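# Place bottles on ledges matching their cap colour

## Task

Put every bottle upright on the wall ledge whose coloured label strip is the same colour as that bottle's cap, so that the entire bottom of the bottle rests on that ledge.

## Robot and tools

Robot: two seven-joint arms, left_arm and right_arm, each ending in a two-finger gripper. Equal joint values give mirror-image postures. The session has two scenes, each starting from a new random layout; the first is practice and can be skipped with finished_scene. Loose objects may occasionally get a brief push from outside.

Frame: every position and orientation lives in one scene frame. Its origin is on the plane z = 0, directly below the midpoint between the two arm bases, which sit 0.70 m above it. +z is up, +x is forward (the direction both arms face), and left_arm is on the +y side. Image left and right do not follow the arm names. Positions are in metres. Quaternions are written w first (qw, qx, qy, qz). Reported hand positions and orientations can be off by a few centimetres, more at long reach.

Gripper axes: the fingers point along the gripper's +z axis and close along its y axis. end_effector_position is the point between the closed pads, just under 1 cm behind the fingertips. Closing pushes the fingertips about 17 mm further along +z, mostly while the pads are more than 70 mm apart.

Row layout, shared by execute_actions and move: one row of 16 numbers covers both arms, even when only one moves. The first 8 are left_arm: x, y, z, qw, qx, qy, qz, opening. The last 8 are right_arm in the same order. x, y, z and the quaternion are an absolute target pose for end_effector_position and end_effector_quat_wxyz in the scene frame, not an offset. Opening runs from -1 (closed) to +1 (fully open, 0.145 m). Full open to closed takes at least about 0.5 s. Any number you send counts as a command, so 0 means half-closed, not 'no change'.

execute_actions(actions, cameras): actions is a list of actions. Each action is a table of up to 15 rows, and each row is one control step of 1/30 s. A short table repeats its last row until 15 steps are filled. An action is refused for both arms if any target lies more than 0.6 m from that gripper's current position along any of its own axes. If the first action fails this check against the last reported state, or any action is malformed, the whole call is refused. Images return only when actions is empty or cameras asks for them.

Arms and gripper holding still: to keep an arm still and not pressing, resend the exact pose from the last result taken before it stopped, plus the wanted opening, in every call. To keep a gripper's orientation, repeat the same commanded quaternion; do not copy the drifting measured one. Each control step clips the commanded orientation to within 32 degrees of the measured one. Position is favoured over orientation, so one action may fall short. 'Hand target' in the result shows where the arm is actually headed, so command the remainder next. A large turn of the gripper can swing the elbow.

move(target, speed, blend, opening_speed, grip_force, blocking, cameras): target is one 16-number row or a list of up to 15 rows. It has no 0.6 m limit. Each gripper follows a straight line from its Hand target, all paths finishing together.
- speed: 0.002 to 1.1 m/s, default 0.25. Turning is capped at twice this in rad/s. Give one value, or one per target.
- blend: corner rounding in metres for lists. The default 0 means a stop at each target.
- opening_speed: rate of the commanded opening on the -1..1 scale per second, at least 0.2.
- grip_force: 3 to 10 N per finger pad, one value or one per arm. It stays set until changed.
- blocking=false: returns after about 0.5 s while the motion continues; a new move replaces it.
- Timing: a move lasts at least 0.5 s and at most 10 s, and uses roughly one action per 0.5 s.
- Collisions: paths do not avoid obstacles or the other arm. Faster moves lag more, stray more and hit harder.
- The 'move:' line reports done, off_target, moving, held or fault, plus limits such as paced or held. An arm not named in it finished within 3 mm and 2 degrees of its target. Neither done nor off_target says anything about contact.

wait(seconds 0–10): lets time pass while holding the last commands. stop: brakes a running move. zoom_image(camera cam_high or cam_low, region [x0,y0,x1,y1] in pixels, at most 504×504): enlarges part of the latest image. read_manual: licence texts only. finished_scene(scene 1 or 2): ends the scene for good. Make no further call in that reply.

Results: end_effector_position and quat per arm, Hand target, Tool commands, and grip_measured (measured opening on the command scale). Joint positions end with the finger opening in metres. Joint velocities may be omitted when they are within noise. Joint torques include gravity and offsets; numbers 3 and 4 wrap at ±28 N m. Motor temperatures are also reported, and execute_actions results add step readings.

Cameras: cam_high and cam_low, each 896x504. Calibration is in the prompt, accurate to a few mm or degrees.

Gripping: command an opening well below grip_measured to hold firmly. Squeeze is about 10 N per pad for objects up to about 11 cm wide. Fast closes squeeze harder.

Avoid:
- Knocking anything out of the work area, which ends the scene.
- Dropping bottles, releasing them while moving, slamming, or pushing hard.
- Hitting fixed or heavy objects, or letting things fall far.
- Letting the arms or grippers touch each other, including closing one gripper on the other's fingers. The clearance check does not prevent this.
- Overheating: holding loads, staying stretched out or straining toward unreachable poses heats motors. MOTOR HOT appears at 85 °C; at 100 °C an OVER-TEMPERATURE FAULT stops the arm for 30–60 s.

Smooth, low-effort motion helps.

Each tool is called in YAML: its name, and indented under it one key for each argument.

## Session

execute_actions:
  actions: []

zoom_image:
  camera: "cam_high"
  region: [420, 190, 700, 430]

zoom_image:
  camera: "cam_low"
  region: [330, 120, 630, 400]

Scene clock: 0.00 s.
left_arm: end_effector_position=(+0.2239, +0.1828, +0.6144) grip_measured=+1.00 end_effector_quat_wxyz=(-0.319, +0.395, -0.515, +0.691) | right_arm: end_effector_position=(+0.4009, -0.1655, +0.3728) grip_measured=+1.00 end_effector_quat_wxyz=(+0.260, +0.265, +0.837, +0.401)
Joint positions: left_arm=[-1.106 0.942 0.535 2.339 -0.48 -0.199 -0.367 0.145] | right_arm=[0.583 0.619 -0.841 0.925 -1.182 -0.496 -0.047 0.145]
Joint velocities: within noise
Joint torques (N m): no reading
Motor temperatures (°C): left_arm=[21 21 22 20 21 23 21] | right_arm=[20 23 22 19 20 19 21]
Hand target: left_arm +0.2239, +0.1828, +0.6144; -0.319, +0.395, -0.515, +0.691 | right_arm +0.4009, -0.1655, +0.3728; +0.260, +0.265, +0.837, +0.401
Tool commands: left_gripper/opening=+1.0 right_gripper/opening=+1.0

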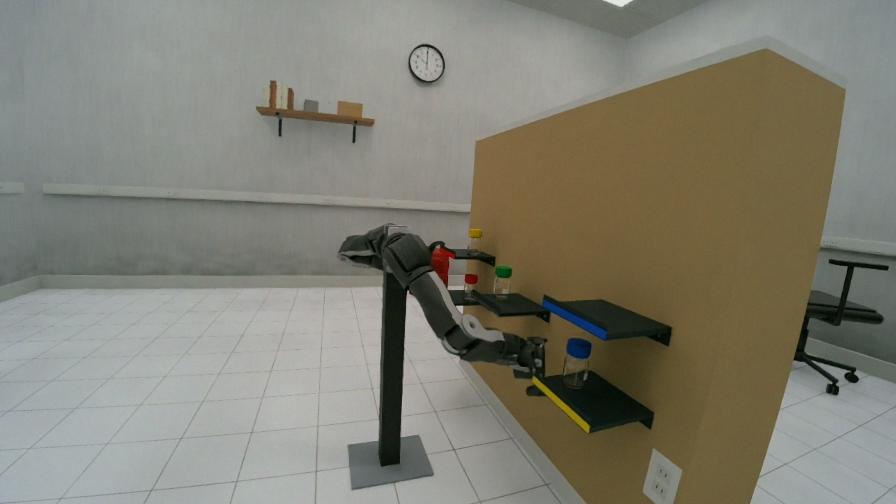

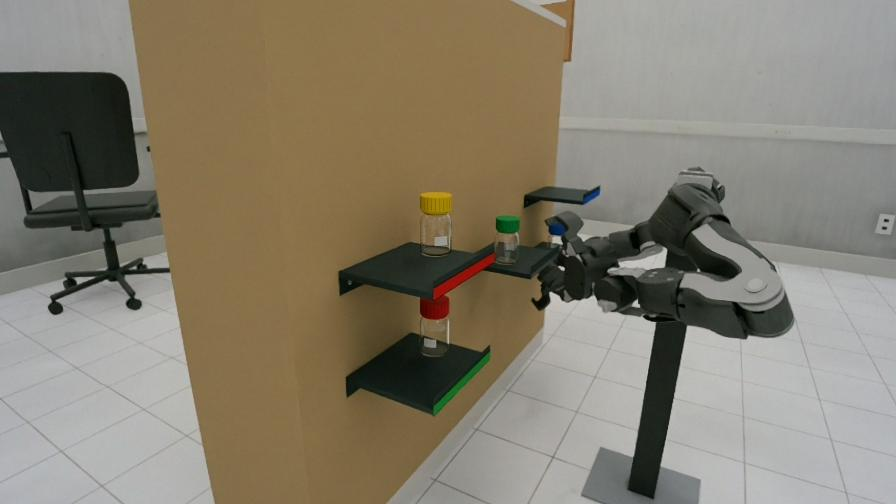

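Scaled by 1.800 from the camera's 896x504 image, which has a finer 1280x720 frame.

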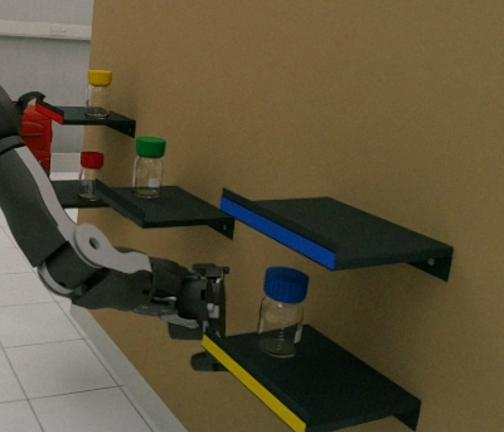

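Scaled by 1.680 from the camera's 896x504 image, which has a finer 1280x720 frame.

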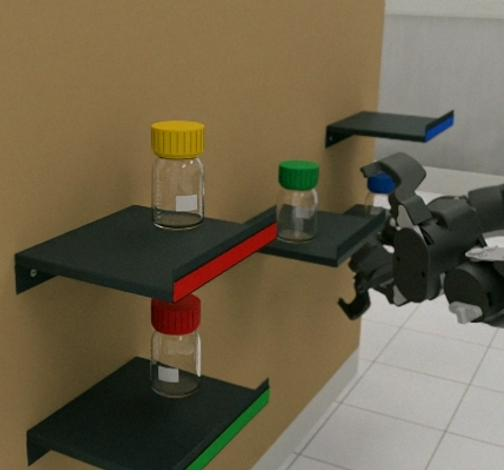

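move:
  target:
    - [0.25,0.28,0.63,0,0.7071,0,0.7071,1,0.28,-0.2,0.42,0,0.7071,0,0.7071,1]
    - [0.27,0.352,0.72,0,0.7071,0,0.7071,1,0.26,-0.345,0.50,0,0.7071,0,0.7071,1]
  speed: 0.3
  blend: [0.03,0]
  cameras: ["all"]

zoom_image:
  camera: "cam_high"
  region: [420, 190, 700, 430]

Scene clock: 58.60 s.
left_arm: end_effector_position=(+0.2698, +0.3533, +0.7203) grip_measured=+1.00 end_effector_quat_wxyz=(-0.003, +0.706, +0.002, +0.708) | right_arm: end_effector_position=(+0.2602, -0.3468, +0.5024) grip_measured=+1.00 end_effector_quat_wxyz=(+0.004, +0.704, -0.001, +0.710)
Joint positions: left_arm=[-1.211 1.06 1.488 2.049 1.521 0.283 0.026 0.145] | right_arm=[-0.688 0.745 0.384 1.682 0.87 -0.342 0.204 0.145]
Joint torques (N m): left_arm=[0.86 2.97 3.17 0.59 0.2 -0.51 0.22] | right_arm=[0.33 5.21 2.15 2.65 0.3 -0.32 0.19]
Hand target: left_arm +0.2700, +0.3521, +0.7199; +0.000, +0.707, +0.000, +0.707 | right_arm +0.2600, -0.3450, +0.5001; +0.000, +0.707, +0.000, +0.707
Off the commanded pose: left_arm 0.001 m, 0 deg | right_arm 0.003 m, 1 deg.
move: done

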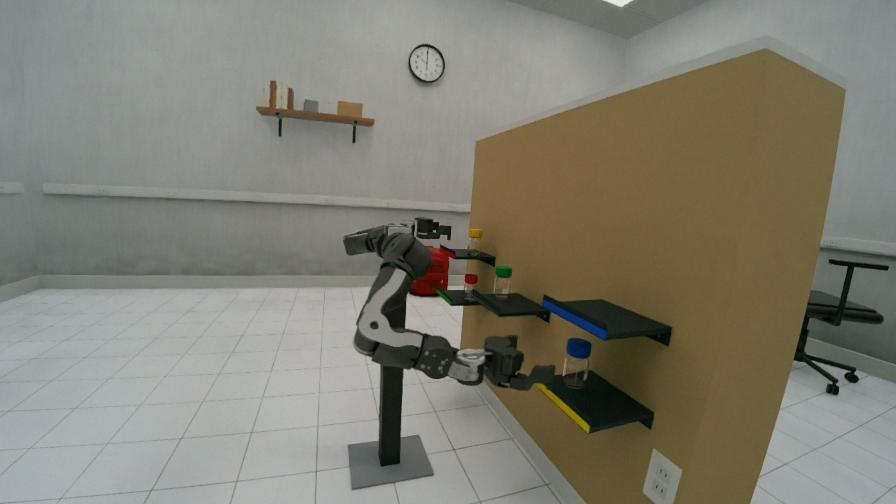

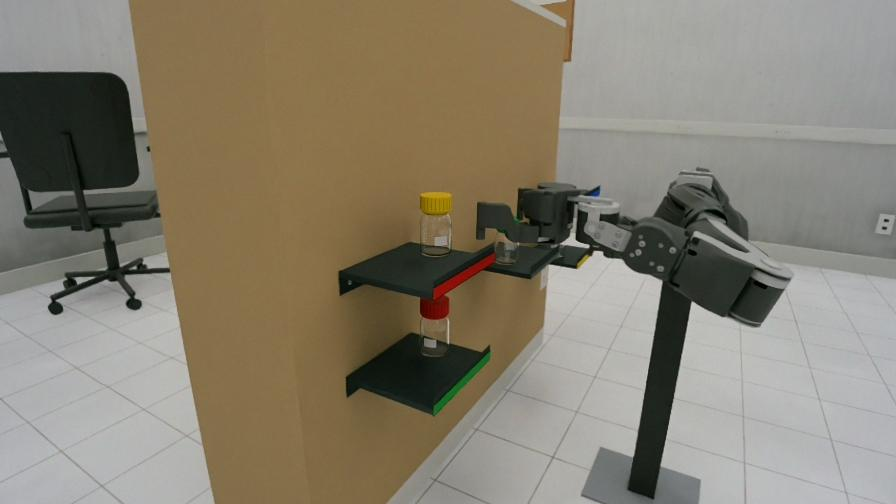

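Scaled by 1.800 from the camera's 896x504 image, which has a finer 1280x720 frame.

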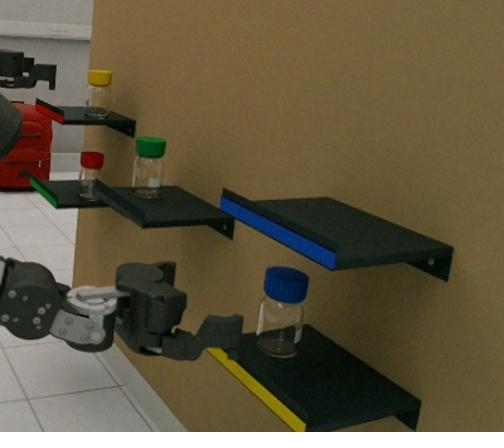

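move:
  target:
    - [0.25,0.24,0.45,0,0.7071,0,0.7071,0,0.30,-0.345,0.51,0,0.7071,0,0.7071,1]
    - [0.34,0.185,0.40,0,0.7071,0,0.7071,0,0.378,-0.345,0.507,0,0.7071,0,0.7071,1]
  speed: 0.3
  blend: [0.02,0]
  cameras: ["cam_high"]

zoom_image:
  camera: "cam_high"
  region: [420, 250, 700, 430]

Scene clock: 71.67 s.
left_arm: end_effector_position=(+0.3407, +0.1855, +0.4018) grip_measured=+0.00 end_effector_quat_wxyz=(+0.000, +0.706, +0.003, +0.708) | right_arm: end_effector_position=(+0.3783, -0.3468, +0.5101) grip_measured=+1.00 end_effector_quat_wxyz=(+0.002, +0.704, -0.003, +0.710)
Joint positions: left_arm=[-0.03 0.437 -0.47 1.309 0.421 -0.466 -0.33 0.076] | right_arm=[0.029 0.795 -0.02 1.322 0.811 -0.168 0.158 0.145]
Joint torques (N m): left_arm=[4.21 2.41 0.38 3.71 -0.06 -0.69 0.19] | right_arm=[3.47 6.16 2.14 2.76 0.18 -0.37 0.17]
Hand target: left_arm +0.3400, +0.1849, +0.4000; +0.000, +0.707, +0.000, +0.707 | right_arm +0.3779, -0.3451, +0.5070; +0.000, +0.707, +0.000, +0.707
Off the commanded pose: left_arm 0.002 m, 0 deg | right_arm 0.004 m, 1 deg.
move: off_target (right_arm)
Images, in order (width x height): cam_high 896x504.

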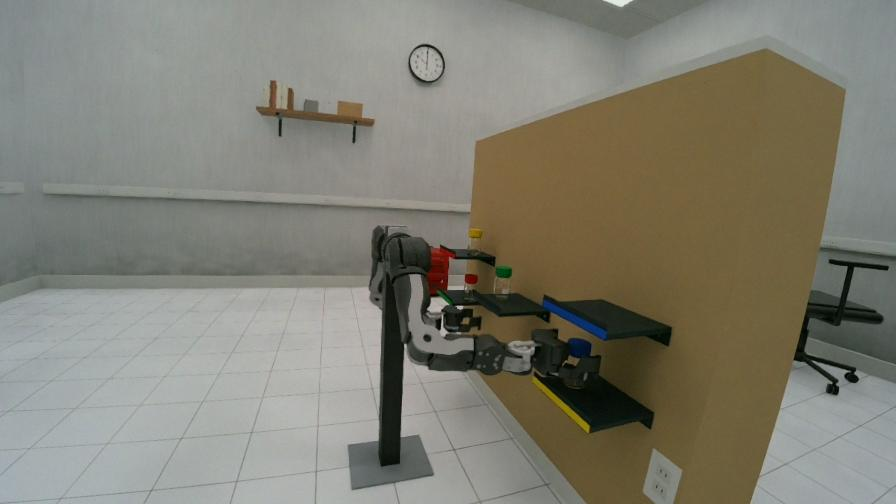

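Scaled by 1.800 from the camera's 896x504 image, which has a finer 1280x720 frame.

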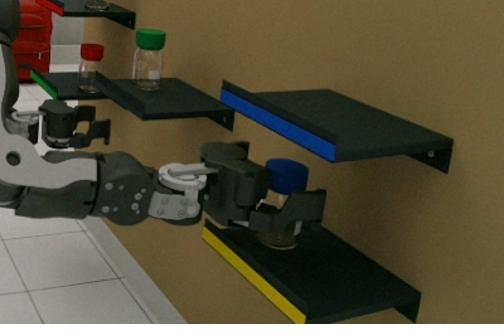

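move:
  target:
    - [0.34,0.185,0.40,0,0.7071,0,0.7071,0,0.378,-0.345,0.507,0,0.7071,0,0.7071,-0.6]
    - [0.33,0.185,0.60,0,0.7071,0,0.7071,0,0.378,-0.345,0.54,0,0.7071,0,0.7071,-0.6]
    - [0.29,0.26,0.70,0,0.7071,0,0.7071,1,0.26,-0.345,0.545,0,0.7071,0,0.7071,-0.6]
    - [0.28,0.352,0.725,0,0.7071,0,0.7071,1,0.26,-0.345,0.74,0,0.7071,0,0.7071,-0.6]
  speed: 0.25
  opening_speed: 2
  blend: [0,0.01,0.0,0]
  cameras: ["all"]

Scene clock: 95.10 s.
left_arm: end_effector_position=(+0.2798, +0.3527, +0.7248) grip_measured=+1.00 end_effector_quat_wxyz=(+0.000, +0.707, +0.003, +0.707) | right_arm: end_effector_position=(+0.2603, -0.3440, +0.7387) grip_measured=-0.30 end_effector_quat_wxyz=(-0.001, +0.709, +0.003, +0.705)
Joint positions: left_arm=[-0.434 0.996 1.068 2.02 1.257 0.685 0.076 0.145] | right_arm=[-0.788 1.029 1.368 2.09 1.454 0.614 0.022 0.053]
Joint torques (N m): left_arm=[2.02 6.79 2.35 1.48 0.11 -0.65 0.22] | right_arm=[1.38 4.58 3.44 0.72 0.2 -0.57 -0.15]
Hand target: left_arm +0.2800, +0.3520, +0.7251; +0.000, +0.707, +0.000, +0.707 | right_arm +0.2600, -0.3450, +0.7399; +0.000, +0.707, +0.000, +0.707
Off the commanded pose: left_arm 0.001 m, 0 deg | right_arm 0.002 m, 0 deg.
move: done

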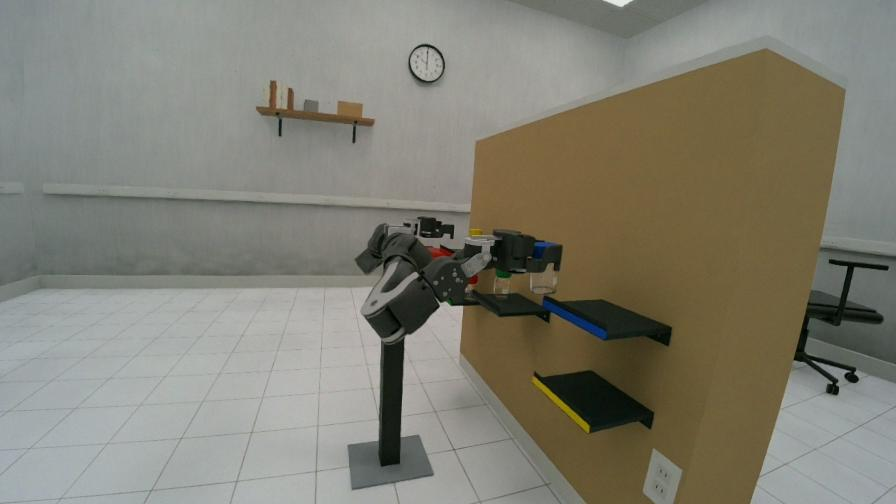

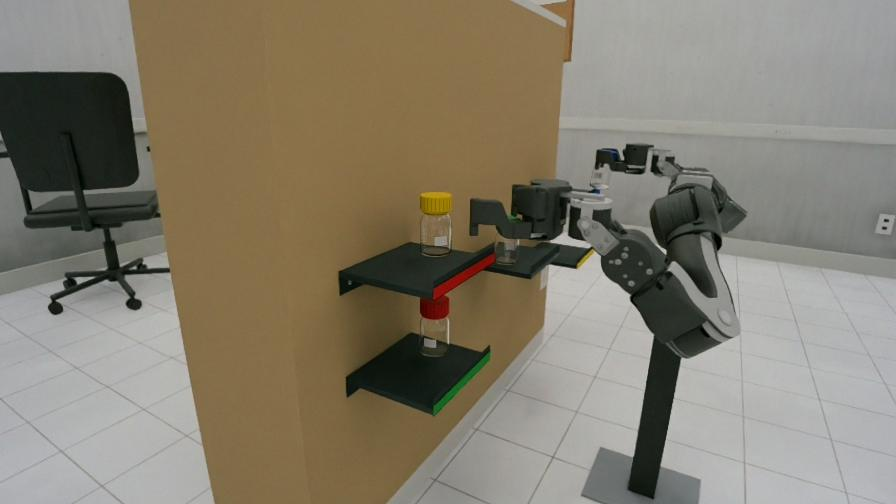

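move:
  target:
    - [0.33,0.352,0.72,0,0.7071,0,0.7071,1,0.28,-0.345,0.77,0,0.7071,0,0.7071,-0.6]
    - [0.385,0.352,0.711,0,0.7071,0,0.7071,1,0.378,-0.345,0.765,0,0.7071,0,0.7071,-0.6]
    - [0.385,0.352,0.711,0,0.7071,0,0.7071,-0.6,0.378,-0.345,0.722,0,0.7071,0,0.7071,-0.6]
    - [0.385,0.352,0.77,0,0.7071,0,0.7071,-0.6,0.378,-0.345,0.70,0,0.7071,0,0.7071,-0.6]
  speed: [0.25,0.2,0.15,0.1]
  opening_speed: 2
  blend: [0.01,0,0,0]
  cameras: ["all"]

zoom_image:
  camera: "cam_high"
  region: [450, 200, 700, 370]

Scene clock: 117.47 s.
left_arm: end_effector_position=(+0.3851, +0.3524, +0.7685) grip_measured=-0.28 end_effector_quat_wxyz=(-0.006, +0.709, -0.006, +0.705) | right_arm: end_effector_position=(+0.3783, -0.3439, +0.7040) grip_measured=-0.30 end_effector_quat_wxyz=(+0.003, +0.702, +0.007, +0.712)
Joint positions: left_arm=[-1.256 1.654 1.573 1.582 1.585 0.322 -0.094 0.054] | right_arm=[-1.311 1.575 1.334 1.7 1.559 0.012 -0.127 0.053]
Joint torques (N m): left_arm=[5.6 2.6 3.75 -0.09 0.13 -0.83 0.18] | right_arm=[3.34 1.46 3 0.5 0.07 -0.46 -0.13]
Hand target: left_arm +0.3850, +0.3520, +0.7700; -0.004, +0.706, -0.006, +0.708 | right_arm +0.3779, -0.3450, +0.6999; +0.004, +0.706, +0.005, +0.708
Off the commanded pose: left_arm 0.002 m, 1 deg | right_arm 0.004 m, 1 deg.
joint sent to its limit (left arm) — joint 3 (upper arm roll), upper limit; joint 5 (forearm roll), upper limit. The joint targets still meet the commanded pose.
joint sent to its limit (right arm) — joint 1 (shoulder pitch), lower limit; joint 5 (forearm roll), upper limit. The joint targets still meet the commanded pose.
move: off_target (right_arm)

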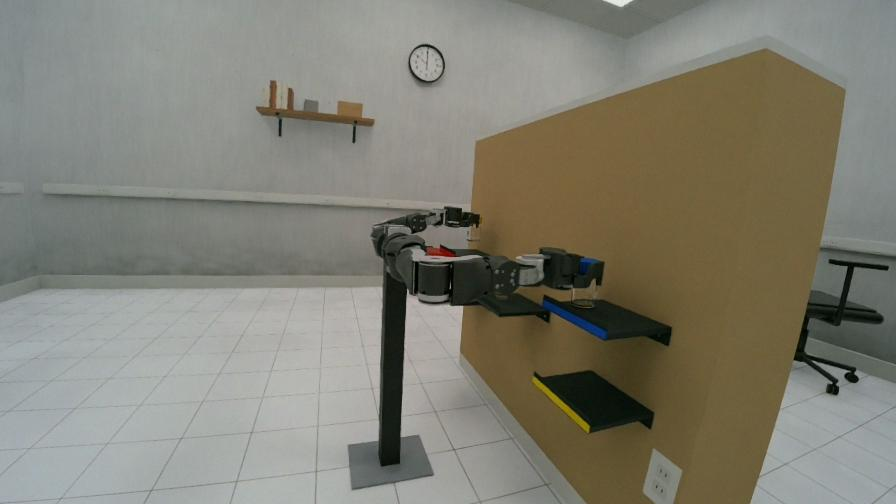

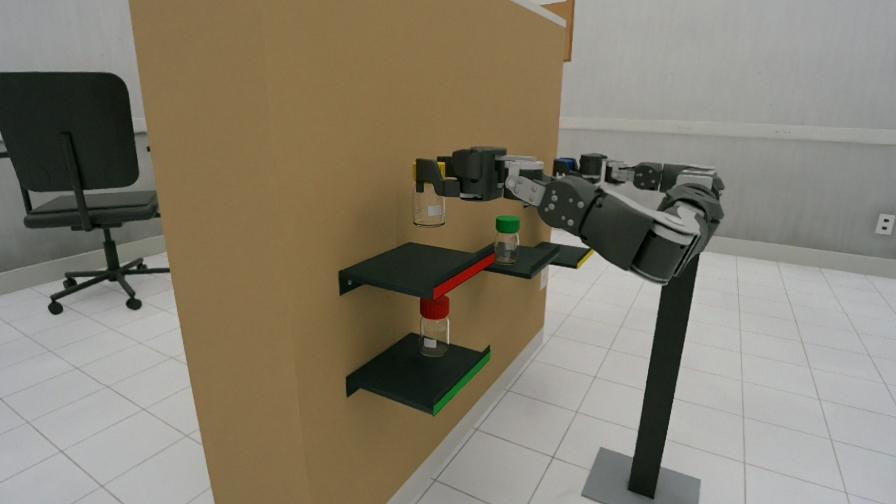

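Scaled by 2.016 from the camera's 896x504 image, which has a finer 1280x720 frame.

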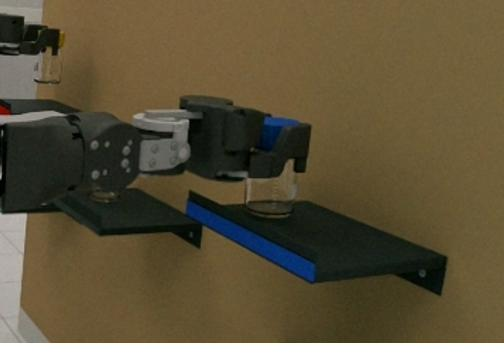

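move:
  target:
    - [0.33,0.352,0.77,0,0.7071,0,0.7071,-0.6,0.378,-0.345,0.692,0,0.7071,0,0.7071,-0.6]
  speed: 0.1

Scene clock: 132.67 s.
left_arm: end_effector_position=(+0.3298, +0.3515, +0.7688) grip_measured=-0.28 end_effector_quat_wxyz=(+0.001, +0.709, -0.002, +0.705) | right_arm: end_effector_position=(+0.3782, -0.3435, +0.7025) grip_measured=-0.30 end_effector_quat_wxyz=(+0.000, +0.693, +0.005, +0.721)
Joint positions: left_arm=[-0.961 1.416 1.402 1.81 1.585 0.45 -0.092 0.054] | right_arm=[-1.307 1.575 1.304 1.701 1.559 -0.041 -0.128 0.053]
Joint torques (N m): left_arm=[4.5 4.65 2.63 0.21 0.13 -0.83 -0.05] | right_arm=[2.62 1.36 1.72 0.38 0.08 0.07 -0.17]
Hand target: left_arm +0.3300, +0.3520, +0.7700; +0.000, +0.707, +0.000, +0.707 | right_arm +0.3778, -0.3450, +0.6921; +0.003, +0.706, +0.003, +0.708
Off the commanded pose: left_arm 0.001 m, 0 deg | right_arm 0.011 m, 2 deg.
joint sent to its limit (left arm) — joint 5 (forearm roll), upper limit. The joint targets still meet the commanded pose.
joint sent to its limit (right arm) — joint 1 (shoulder pitch), lower limit; joint 5 (forearm roll), upper limit. The joint targets still meet the commanded pose.
move: off_target (right_arm)

move:
  target:
    - [0.25,0.352,0.765,0,0.7071,0,0.7071,-0.6,0.378,-0.345,0.7025,0,0.7071,0,0.7071,-0.6]
    - [0.25,0.26,0.62,0,0.7071,0,0.7071,-0.6,0.378,-0.345,0.7025,0,0.7071,0,0.7071,0.9]
    - [0.25,0.24,0.45,0,0.7071,0,0.7071,-0.6,0.27,-0.345,0.715,0,0.7071,0,0.7071,0.9]
  speed: 0.25
  opening_speed: 2
  cameras: ["all"]

Scene clock: 149.97 s.
left_arm: end_effector_position=(+0.2495, +0.2407, +0.4477) grip_measured=-0.29 end_effector_quat_wxyz=(-0.001, +0.712, +0.003, +0.703) | right_arm: end_effector_position=(+0.2700, -0.3462, +0.7143) grip_measured=+0.90 end_effector_quat_wxyz=(+0.002, +0.707, -0.002, +0.707)
Joint positions: left_arm=[-0.606 0.499 0.01 1.775 0.456 -0.408 -0.101 0.054] | right_arm=[-1.25 1.055 1.481 2.084 1.527 0.242 -0.005 0.139]
Joint torques (N m): left_arm=[0.91 3.07 1.16 4.88 0.02 -1 0.22] | right_arm=[0.8 2.49 4.71 0.68 0.19 -0.29 0.16]
Hand target: left_arm +0.2500, +0.2399, +0.4500; +0.000, +0.707, +0.000, +0.707 | right_arm +0.2700, -0.3451, +0.7150; +0.000, +0.707, +0.000, +0.707
Off the commanded pose: left_arm 0.002 m, 1 deg | right_arm 0.001 m, 0 deg.
move: done

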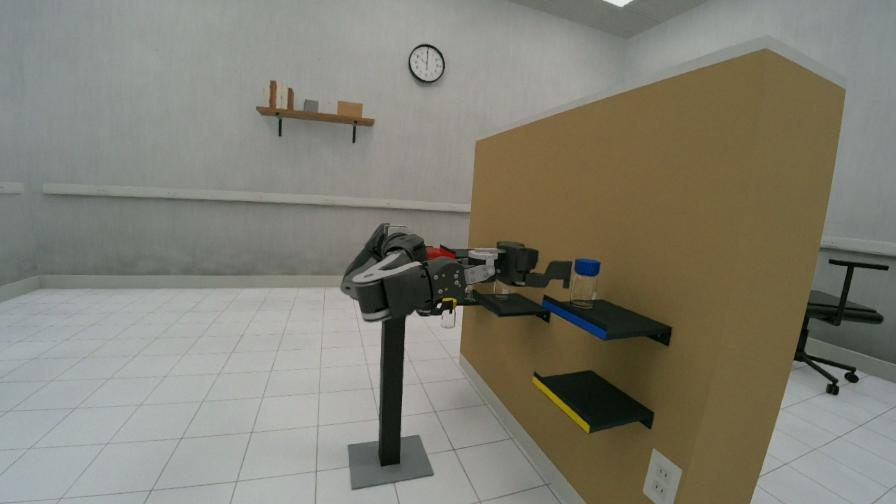

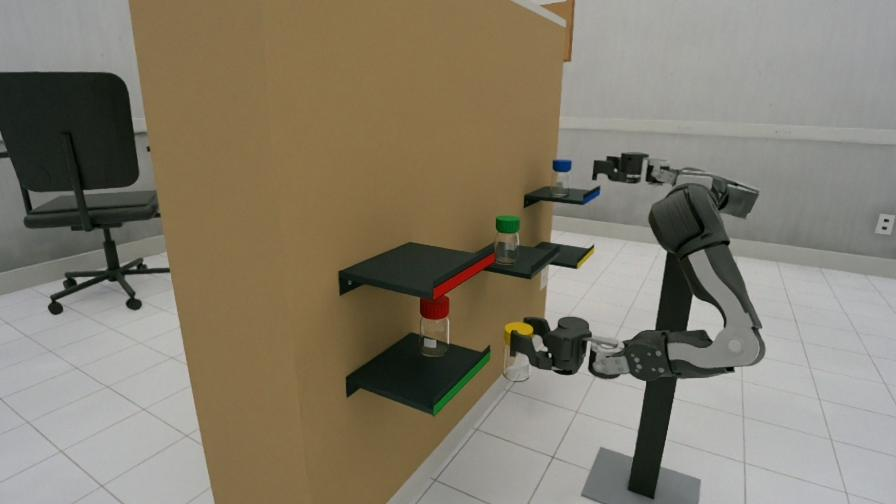

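move:
  target:
    - [0.34,0.185,0.50,0,0.7071,0,0.7071,-0.6,0.25,-0.25,0.60,0,0.7071,0,0.7071,0.9]
    - [0.36,0.185,0.70,0,0.7071,0,0.7071,-0.6,0.25,-0.24,0.45,0,0.7071,0,0.7071,0.0]
    - [0.37,0.15,0.735,0,0.7071,0,0.7071,-0.6,0.25,-0.24,0.45,0,0.7071,0,0.7071,0.0]
  speed: 0.25
  opening_speed: 2
  blend: [0.02,0.0,0]

Scene clock: 166.27 s.
left_arm: end_effector_position=(+0.3699, +0.1497, +0.7346) grip_measured=-0.29 end_effector_quat_wxyz=(+0.003, +0.708, -0.001, +0.707) | right_arm: end_effector_position=(+0.2503, -0.2414, +0.4501) grip_measured=+0.00 end_effector_quat_wxyz=(+0.003, +0.708, -0.002, +0.707)
Joint positions: left_arm=[0.865 0.642 -0.465 2.136 1.336 0.782 -1.075 0.054] | right_arm=[-0.552 0.807 -0.28 1.775 0.559 -0.57 -0.415 0.076]
Joint torques (N m): left_arm=[8.06 1.15 1.5 1.32 -0.32 -0.32 -0.04] | right_arm=[0.73 4 1.52 3.23 -0.14 -0.53 0.13]
Hand target: left_arm +0.3700, +0.1500, +0.7350; +0.000, +0.707, +0.000, +0.707 | right_arm +0.2500, -0.2400, +0.4501; +0.000, +0.707, +0.000, +0.707
Off the commanded pose: left_arm 0.001 m, 0 deg | right_arm 0.001 m, 0 deg.
joint sent to its limit (left arm) — joint 6 (wrist pitch), upper limit. The joint targets still meet the commanded pose.
move: done

move:
  target:
    - [0.382,0.05,0.738,0,0.7071,0,0.7071,-0.6,0.25,-0.24,0.45,0,0.7071,0,0.7071,0.0]
    - [0.385,-0.05,0.735,0,0.7071,0,0.7071,-0.6,0.25,-0.24,0.45,0,0.7071,0,0.7071,0.0]
    - [0.385,-0.05,0.65,0,0.7071,0,0.7071,-0.6,0.25,-0.24,0.45,0,0.7071,0,0.7071,0.0]
  speed: 0.18
  blend: [0.02,0.01,0]
  cameras: ["all"]

zoom_image:
  camera: "cam_low"
  region: [400, 120, 650, 300]

zoom_image:
  camera: "cam_high"
  region: [430, 200, 630, 340]

Scene clock: 178.73 s.
left_arm: end_effector_position=(+0.3850, -0.0494, +0.6480) grip_measured=-0.29 end_effector_quat_wxyz=(-0.001, +0.711, +0.001, +0.703) | right_arm: end_effector_position=(+0.2503, -0.2414, +0.4501) grip_measured=+0.00 end_effector_quat_wxyz=(+0.003, +0.708, -0.002, +0.707)
Joint positions: left_arm=[0.956 -0.032 -1.143 1.596 0.924 0.382 -1.366 0.054] | right_arm=[-0.552 0.807 -0.28 1.775 0.559 -0.57 -0.415 0.076]
Joint torques (N m): left_arm=[9.4 -2.1 1.7 3.21 -0.6 -0.32 0.18] | right_arm=[0.62 4 1.59 3.26 -0.14 -0.53 0.15]
Hand target: left_arm +0.3850, -0.0500, +0.6500; +0.000, +0.707, +0.000, +0.707 | right_arm +0.2500, -0.2400, +0.4501; +0.000, +0.707, +0.000, +0.707
Off the commanded pose: left_arm 0.002 m, 1 deg | right_arm 0.001 m, 0 deg.
move: done

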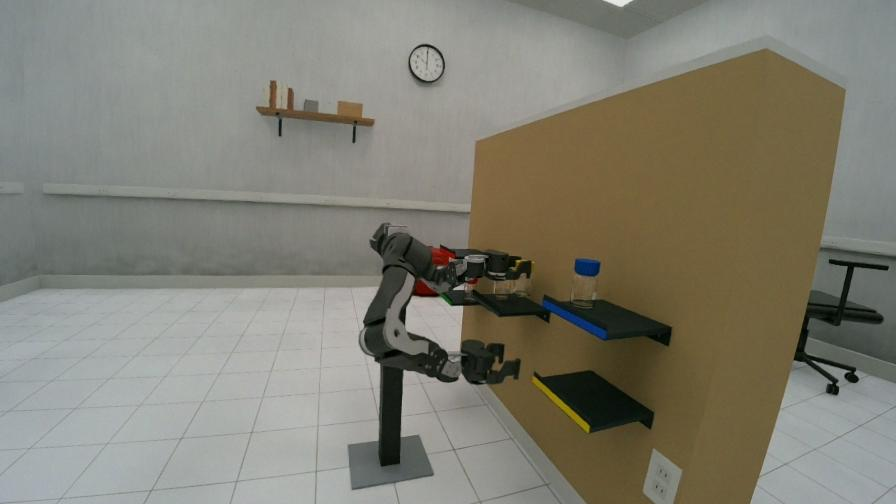

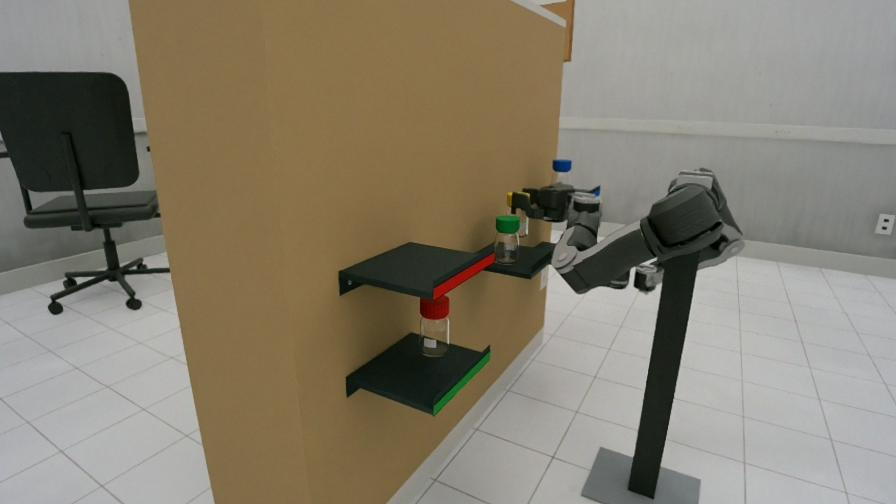

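Scaled by 2.016 from the camera's 896x504 image, which has a finer 1280x720 frame.

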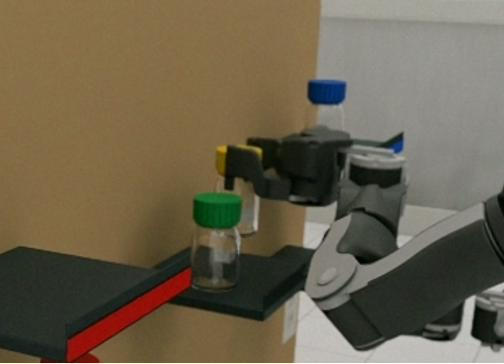

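Scaled by 2.520 from the camera's 896x504 image, which has a finer 1280x720 frame.

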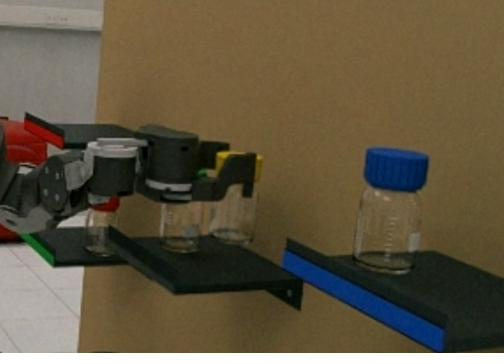

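move:
  target:
    - [0.385,-0.05,0.615,0,0.7071,0,0.7071,-0.6,0.25,-0.24,0.45,0,0.7071,0,0.7071,0.0]
    - [0.385,-0.05,0.6,0,0.7071,0,0.7071,-0.6,0.25,-0.24,0.45,0,0.7071,0,0.7071,0.0]
  speed: [0.12,0.06]

Scene clock: 189.23 s.
left_arm: end_effector_position=(+0.3844, -0.0505, +0.6088) grip_measured=-0.29 end_effector_quat_wxyz=(+0.002, +0.697, +0.003, +0.717) | right_arm: end_effector_position=(+0.2503, -0.2414, +0.4501) grip_measured=+0.00 end_effector_quat_wxyz=(+0.003, +0.708, -0.002, +0.707)
Joint positions: left_arm=[0.887 0.002 -1.25 1.528 0.828 0.205 -1.325 0.054] | right_arm=[-0.552 0.807 -0.28 1.775 0.559 -0.57 -0.415 0.076]
Joint torques (N m): left_arm=[5.74 -1.57 2 2.04 0.05 -0.16 0.25] | right_arm=[0.7 3.92 1.62 3.15 -0.14 -0.52 0.16]
Hand target: left_arm +0.3849, -0.0500, +0.6001; +0.000, +0.707, +0.000, +0.707 | right_arm +0.2500, -0.2400, +0.4501; +0.000, +0.707, +0.000, +0.707
Off the commanded pose: left_arm 0.009 m, 2 deg | right_arm 0.001 m, 0 deg.
move: off_target (left_arm)

move:
  target:
    - [0.385,-0.05,0.607,0,0.7071,0,0.7071,-0.6,0.25,-0.24,0.45,0,0.7071,0,0.7071,0.05]
    - [0.385,-0.05,0.607,0,0.7071,0,0.7071,-0.05,0.25,-0.24,0.45,0,0.7071,0,0.7071,0.05]
    - [0.385,-0.05,0.70,0,0.7071,0,0.7071,-0.05,0.3,-0.22,0.48,0,0.7071,0,0.7071,0.05]
    - [0.36,0.17,0.70,0,0.7071,0,0.7071,-0.05,0.35,-0.185,0.54,0,0.7071,0,0.7071,0.05]
  speed: [0.1,0.1,0.15,0.22]
  opening_speed: 2
  blend: [0,0,0.01,0]
  cameras: ["all"]

zoom_image:
  camera: "cam_high"
  region: [430, 200, 630, 340]

zoom_image:
  camera: "cam_low"
  region: [400, 120, 650, 300]

Scene clock: 210.80 s.
left_arm: end_effector_position=(+0.3601, +0.1719, +0.7020) grip_measured=-0.05 end_effector_quat_wxyz=(-0.004, +0.705, +0.002, +0.709) | right_arm: end_effector_position=(+0.3506, -0.1856, +0.5419) grip_measured=+0.05 end_effector_quat_wxyz=(+0.000, +0.704, +0.001, +0.710)
Joint positions: left_arm=[0.752 0.923 -0.571 2.202 1.332 0.488 -0.987 0.072] | right_arm=[-0.004 0.676 -0.365 1.944 0.619 0.067 -0.509 0.079]
Joint torques (N m): left_arm=[5.53 2.12 2.03 1.69 -0.21 -0.46 0.22] | right_arm=[2.86 2.33 2.04 3.77 -0.18 -0.27 -0.09]
Hand target: left_arm +0.3600, +0.1701, +0.6999; +0.000, +0.707, +0.000, +0.707 | right_arm +0.3500, -0.1851, +0.5401; +0.000, +0.707, +0.000, +0.707
Off the commanded pose: left_arm 0.003 m, 1 deg | right_arm 0.002 m, 0 deg.
move: done

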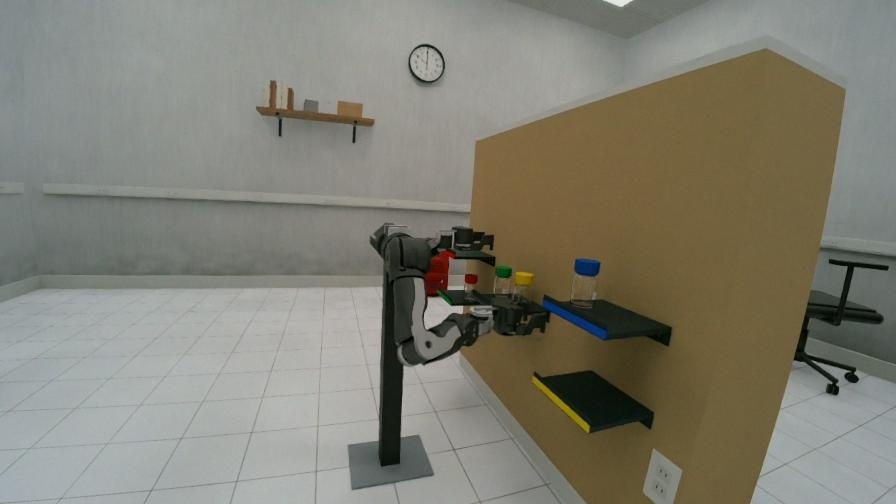

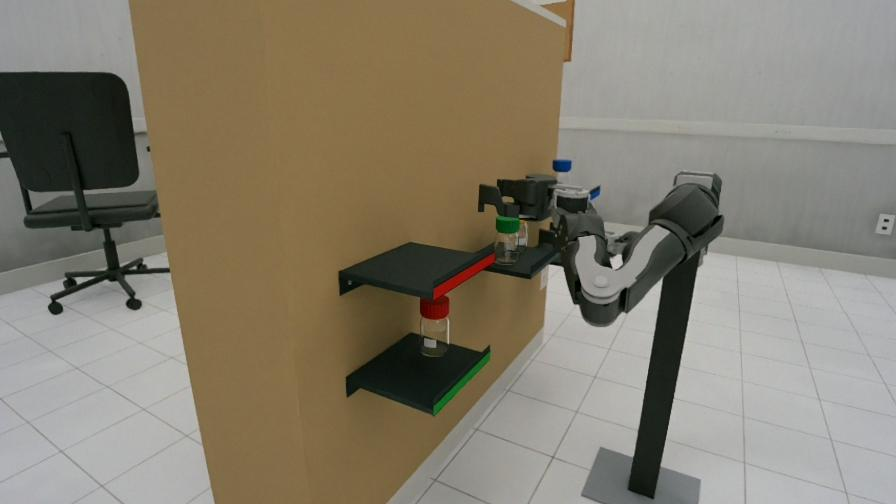

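Scaled by 2.520 from the camera's 896x504 image, which has a finer 1280x720 frame.

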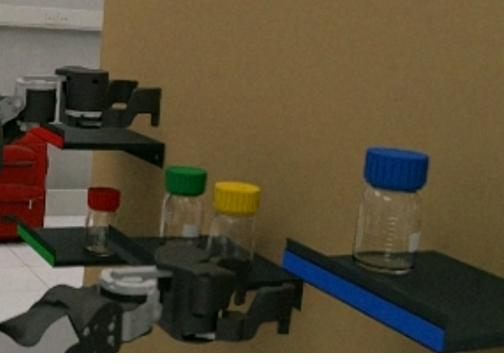

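Scaled by 2.016 from the camera's 896x504 image, which has a finer 1280x720 frame.

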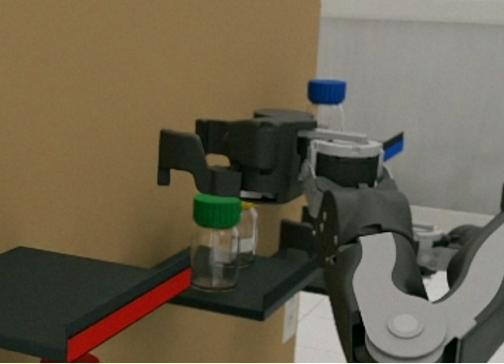

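move:
  target:
    - [0.32,0.185,0.55,0,0.7071,0,0.7071,0.3,0.35,-0.185,0.69,0,0.7071,0,0.7071,0.05]
    - [0.25,0.27,0.51,0,0.7071,0,0.7071,1,0.36,-0.12,0.70,0,0.7071,0,0.7071,0.05]
    - [0.26,0.36,0.515,0,0.7071,0,0.7071,1,0.378,-0.055,0.69,0,0.7071,0,0.7071,0.05]
  speed: 0.22
  opening_speed: 2
  cameras: ["all"]

zoom_image:
  camera: "cam_high"
  region: [430, 200, 630, 340]

zoom_image:
  camera: "cam_low"
  region: [400, 150, 600, 290]

Scene clock: 228.90 s.
left_arm: end_effector_position=(+0.2597, +0.3609, +0.5152) grip_measured=+1.00 end_effector_quat_wxyz=(-0.002, +0.706, +0.002, +0.708) | right_arm: end_effector_position=(+0.3777, -0.0543, +0.6900) grip_measured=+0.05 end_effector_quat_wxyz=(+0.000, +0.707, +0.003, +0.707)
Joint positions: left_arm=[-1.095 1.28 0.291 1.677 1.272 -0.789 -0.034 0.145] | right_arm=[0.787 0.225 -0.728 1.998 0.916 0.739 -1.164 0.079]
Joint torques (N m): left_arm=[1.46 4 2.51 1.62 0.17 -0.55 0.23] | right_arm=[5.6 -1.02 2.55 2.1 -0.38 -0.27 -0.11]
Hand target: left_arm +0.2600, +0.3599, +0.5149; +0.000, +0.707, +0.000, +0.707 | right_arm +0.3780, -0.0550, +0.6900; +0.000, +0.707, +0.000, +0.707
Off the commanded pose: left_arm 0.001 m, 0 deg | right_arm 0.001 m, 0 deg.
joint read past its limit (left arm) — joint 6 (wrist pitch), lower limit.
move: done

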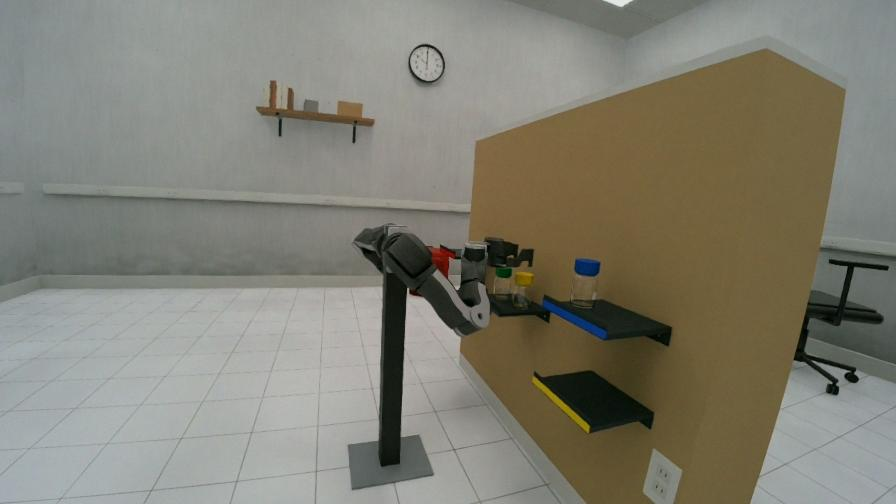

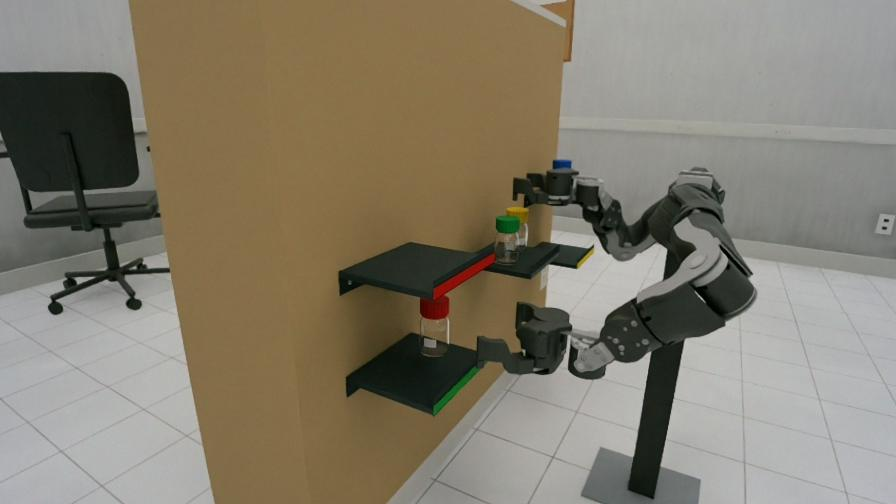

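Scaled by 2.520 from the camera's 896x504 image, which has a finer 1280x720 frame.

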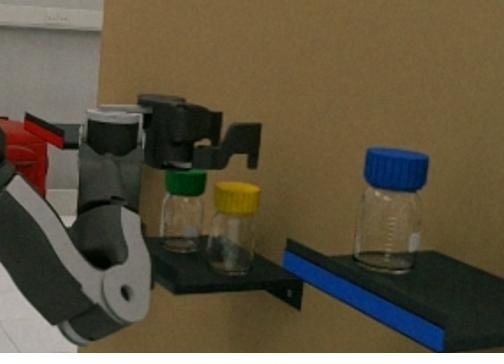

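Scaled by 2.520 from the camera's 896x504 image, which has a finer 1280x720 frame.

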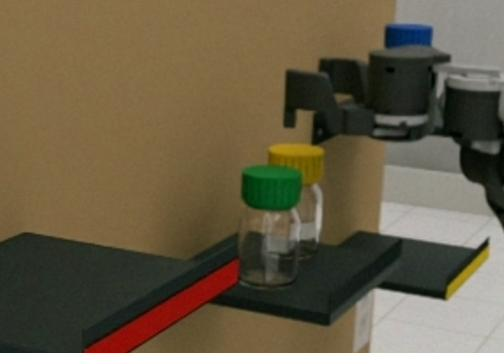

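move:
  target:
    - [0.26,0.36,0.52,0,0.7071,0,0.7071,1,0.389,-0.057,0.69,0,0.7071,0,0.7071,0.05]
    - [0.33,0.36,0.52,0,0.7071,0,0.7071,1,0.389,-0.057,0.64,0,0.7071,0,0.7071,0.05]
    - [0.386,0.36,0.515,0,0.7071,0,0.7071,1,0.389,-0.057,0.60,0,0.7071,0,0.7071,0.05]
    - [0.386,0.36,0.515,0,0.7071,0,0.7071,-0.6,0.389,-0.057,0.60,0,0.7071,0,0.7071,-0.6]
  speed: 0.12
  opening_speed: 2
  blend: [0.01,0.01,0,0]
  cameras: ["all"]

zoom_image:
  camera: "cam_low"
  region: [380, 170, 630, 400]

Scene clock: 249.17 s.
left_arm: end_effector_position=(+0.3866, +0.3605, +0.5184) grip_measured=-0.27 end_effector_quat_wxyz=(-0.001, +0.704, +0.000, +0.711) | right_arm: end_effector_position=(+0.3892, -0.0582, +0.6004) grip_measured=-0.24 end_effector_quat_wxyz=(+0.002, +0.707, -0.002, +0.707)
Joint positions: left_arm=[0.199 1.063 -0.465 1.251 1.145 -0.364 0.071 0.055] | right_arm=[0.603 0.349 -0.886 1.843 0.719 0.351 -1.011 0.058]
Joint torques (N m): left_arm=[5.31 6.55 2.18 1.91 0.14 -0.55 0.12] | right_arm=[5.45 -0.49 2.15 3.07 -0.43 -0.33 0.11]
Hand target: left_arm +0.3860, +0.3600, +0.5150; +0.000, +0.707, +0.000, +0.707 | right_arm +0.3890, -0.0571, +0.6000; +0.000, +0.707, +0.000, +0.707
Off the commanded pose: left_arm 0.003 m, 1 deg | right_arm 0.001 m, 0 deg.
move: done; blend cut to 0.0056 m at target 1; target 4's new opening was sent with left_arm's hand 0.004 m and 1 deg from that target

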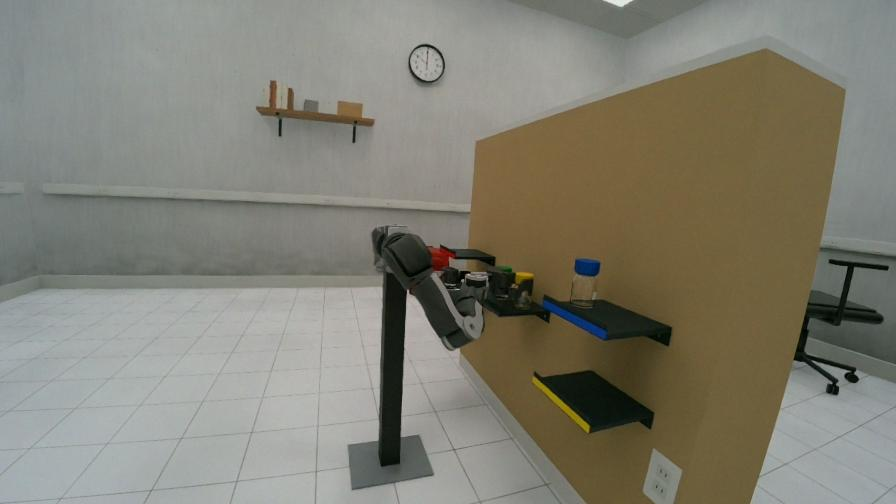

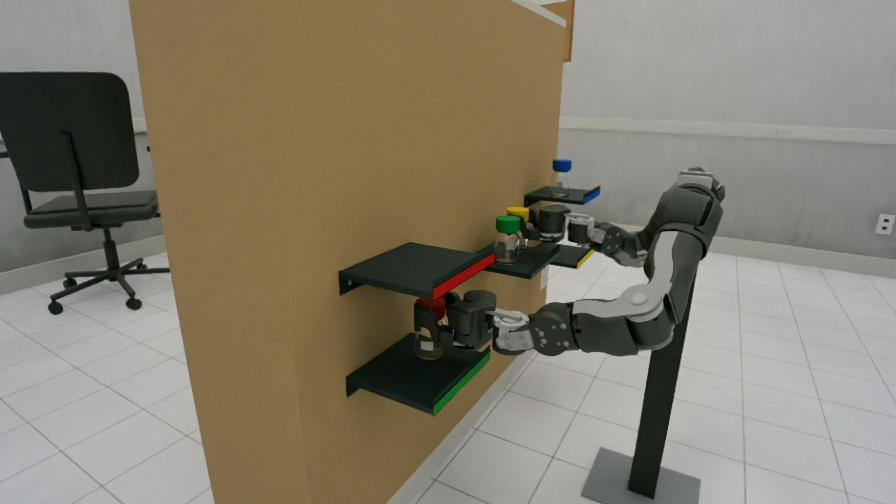

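Scaled by 2.016 from the camera's 896x504 image, which has a finer 1280x720 frame.

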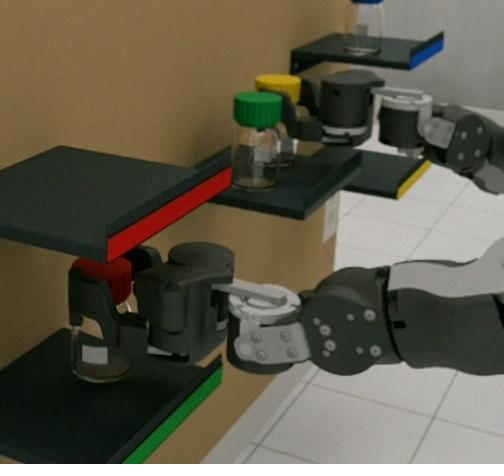

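move:
  target:
    - [0.386,0.36,0.552,0,0.7071,0,0.7071,-0.6,0.389,-0.06,0.67,0,0.7071,0,0.7071,-0.6]
    - [0.25,0.36,0.555,0,0.7071,0,0.7071,-0.6,0.36,-0.175,0.68,0,0.7071,0,0.7071,-0.6]
    - [0.25,0.355,0.68,0,0.7071,0,0.7071,-0.6,0.32,-0.18,0.55,0,0.7071,0,0.7071,-0.6]
    - [0.26,0.355,0.77,0,0.7071,0,0.7071,-0.6,0.25,-0.28,0.54,0,0.7071,0,0.7071,-0.6]
  speed: [0.15,0.22,0.22,0.22]
  blend: [0.005,0.01,0.01,0]
  cameras: ["all"]

Scene clock: 266.10 s.
left_arm: end_effector_position=(+0.2602, +0.3536, +0.7695) grip_measured=-0.27 end_effector_quat_wxyz=(+0.001, +0.709, -0.003, +0.705) | right_arm: end_effector_position=(+0.2496, -0.2808, +0.5376) grip_measured=-0.24 end_effector_quat_wxyz=(+0.003, +0.711, +0.000, +0.703)
Joint positions: left_arm=[-0.928 1.128 1.576 2.003 1.56 0.653 0.022 0.055] | right_arm=[-1.131 1.19 0.31 2.087 0.917 -0.59 -0.455 0.058]
Joint torques (N m): left_arm=[2.15 4.02 2.03 0.24 0.18 -0.82 -0.05] | right_arm=[1.02 2.07 3.38 2.63 -0.16 -0.64 0.15]
Hand target: left_arm +0.2600, +0.3550, +0.7700; +0.000, +0.707, +0.000, +0.707 | right_arm +0.2500, -0.2800, +0.5399; +0.000, +0.707, +0.000, +0.707
Off the commanded pose: left_arm 0.001 m, 1 deg | right_arm 0.003 m, 1 deg.
joint read past its limit (left arm) — joint 3 (upper arm roll), upper limit.
move: done

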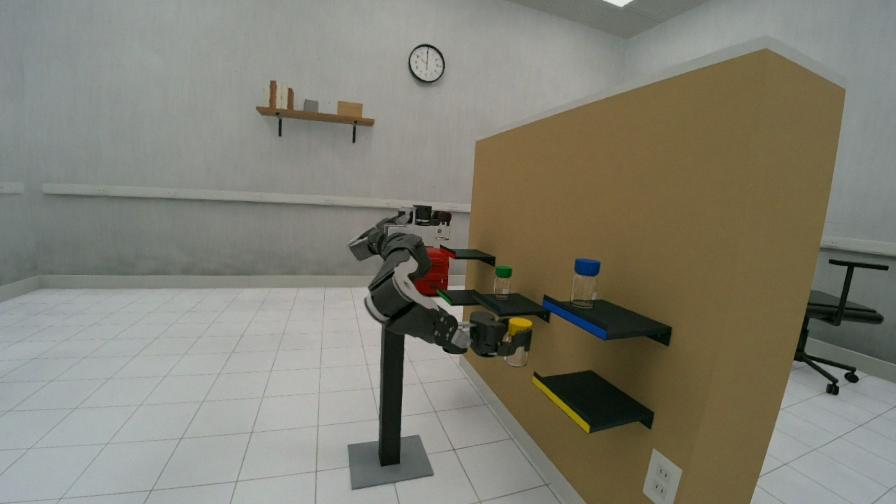

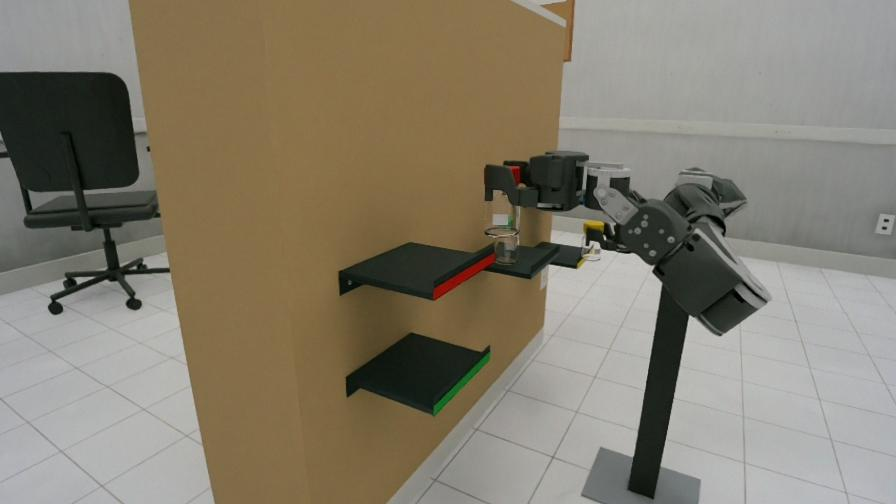

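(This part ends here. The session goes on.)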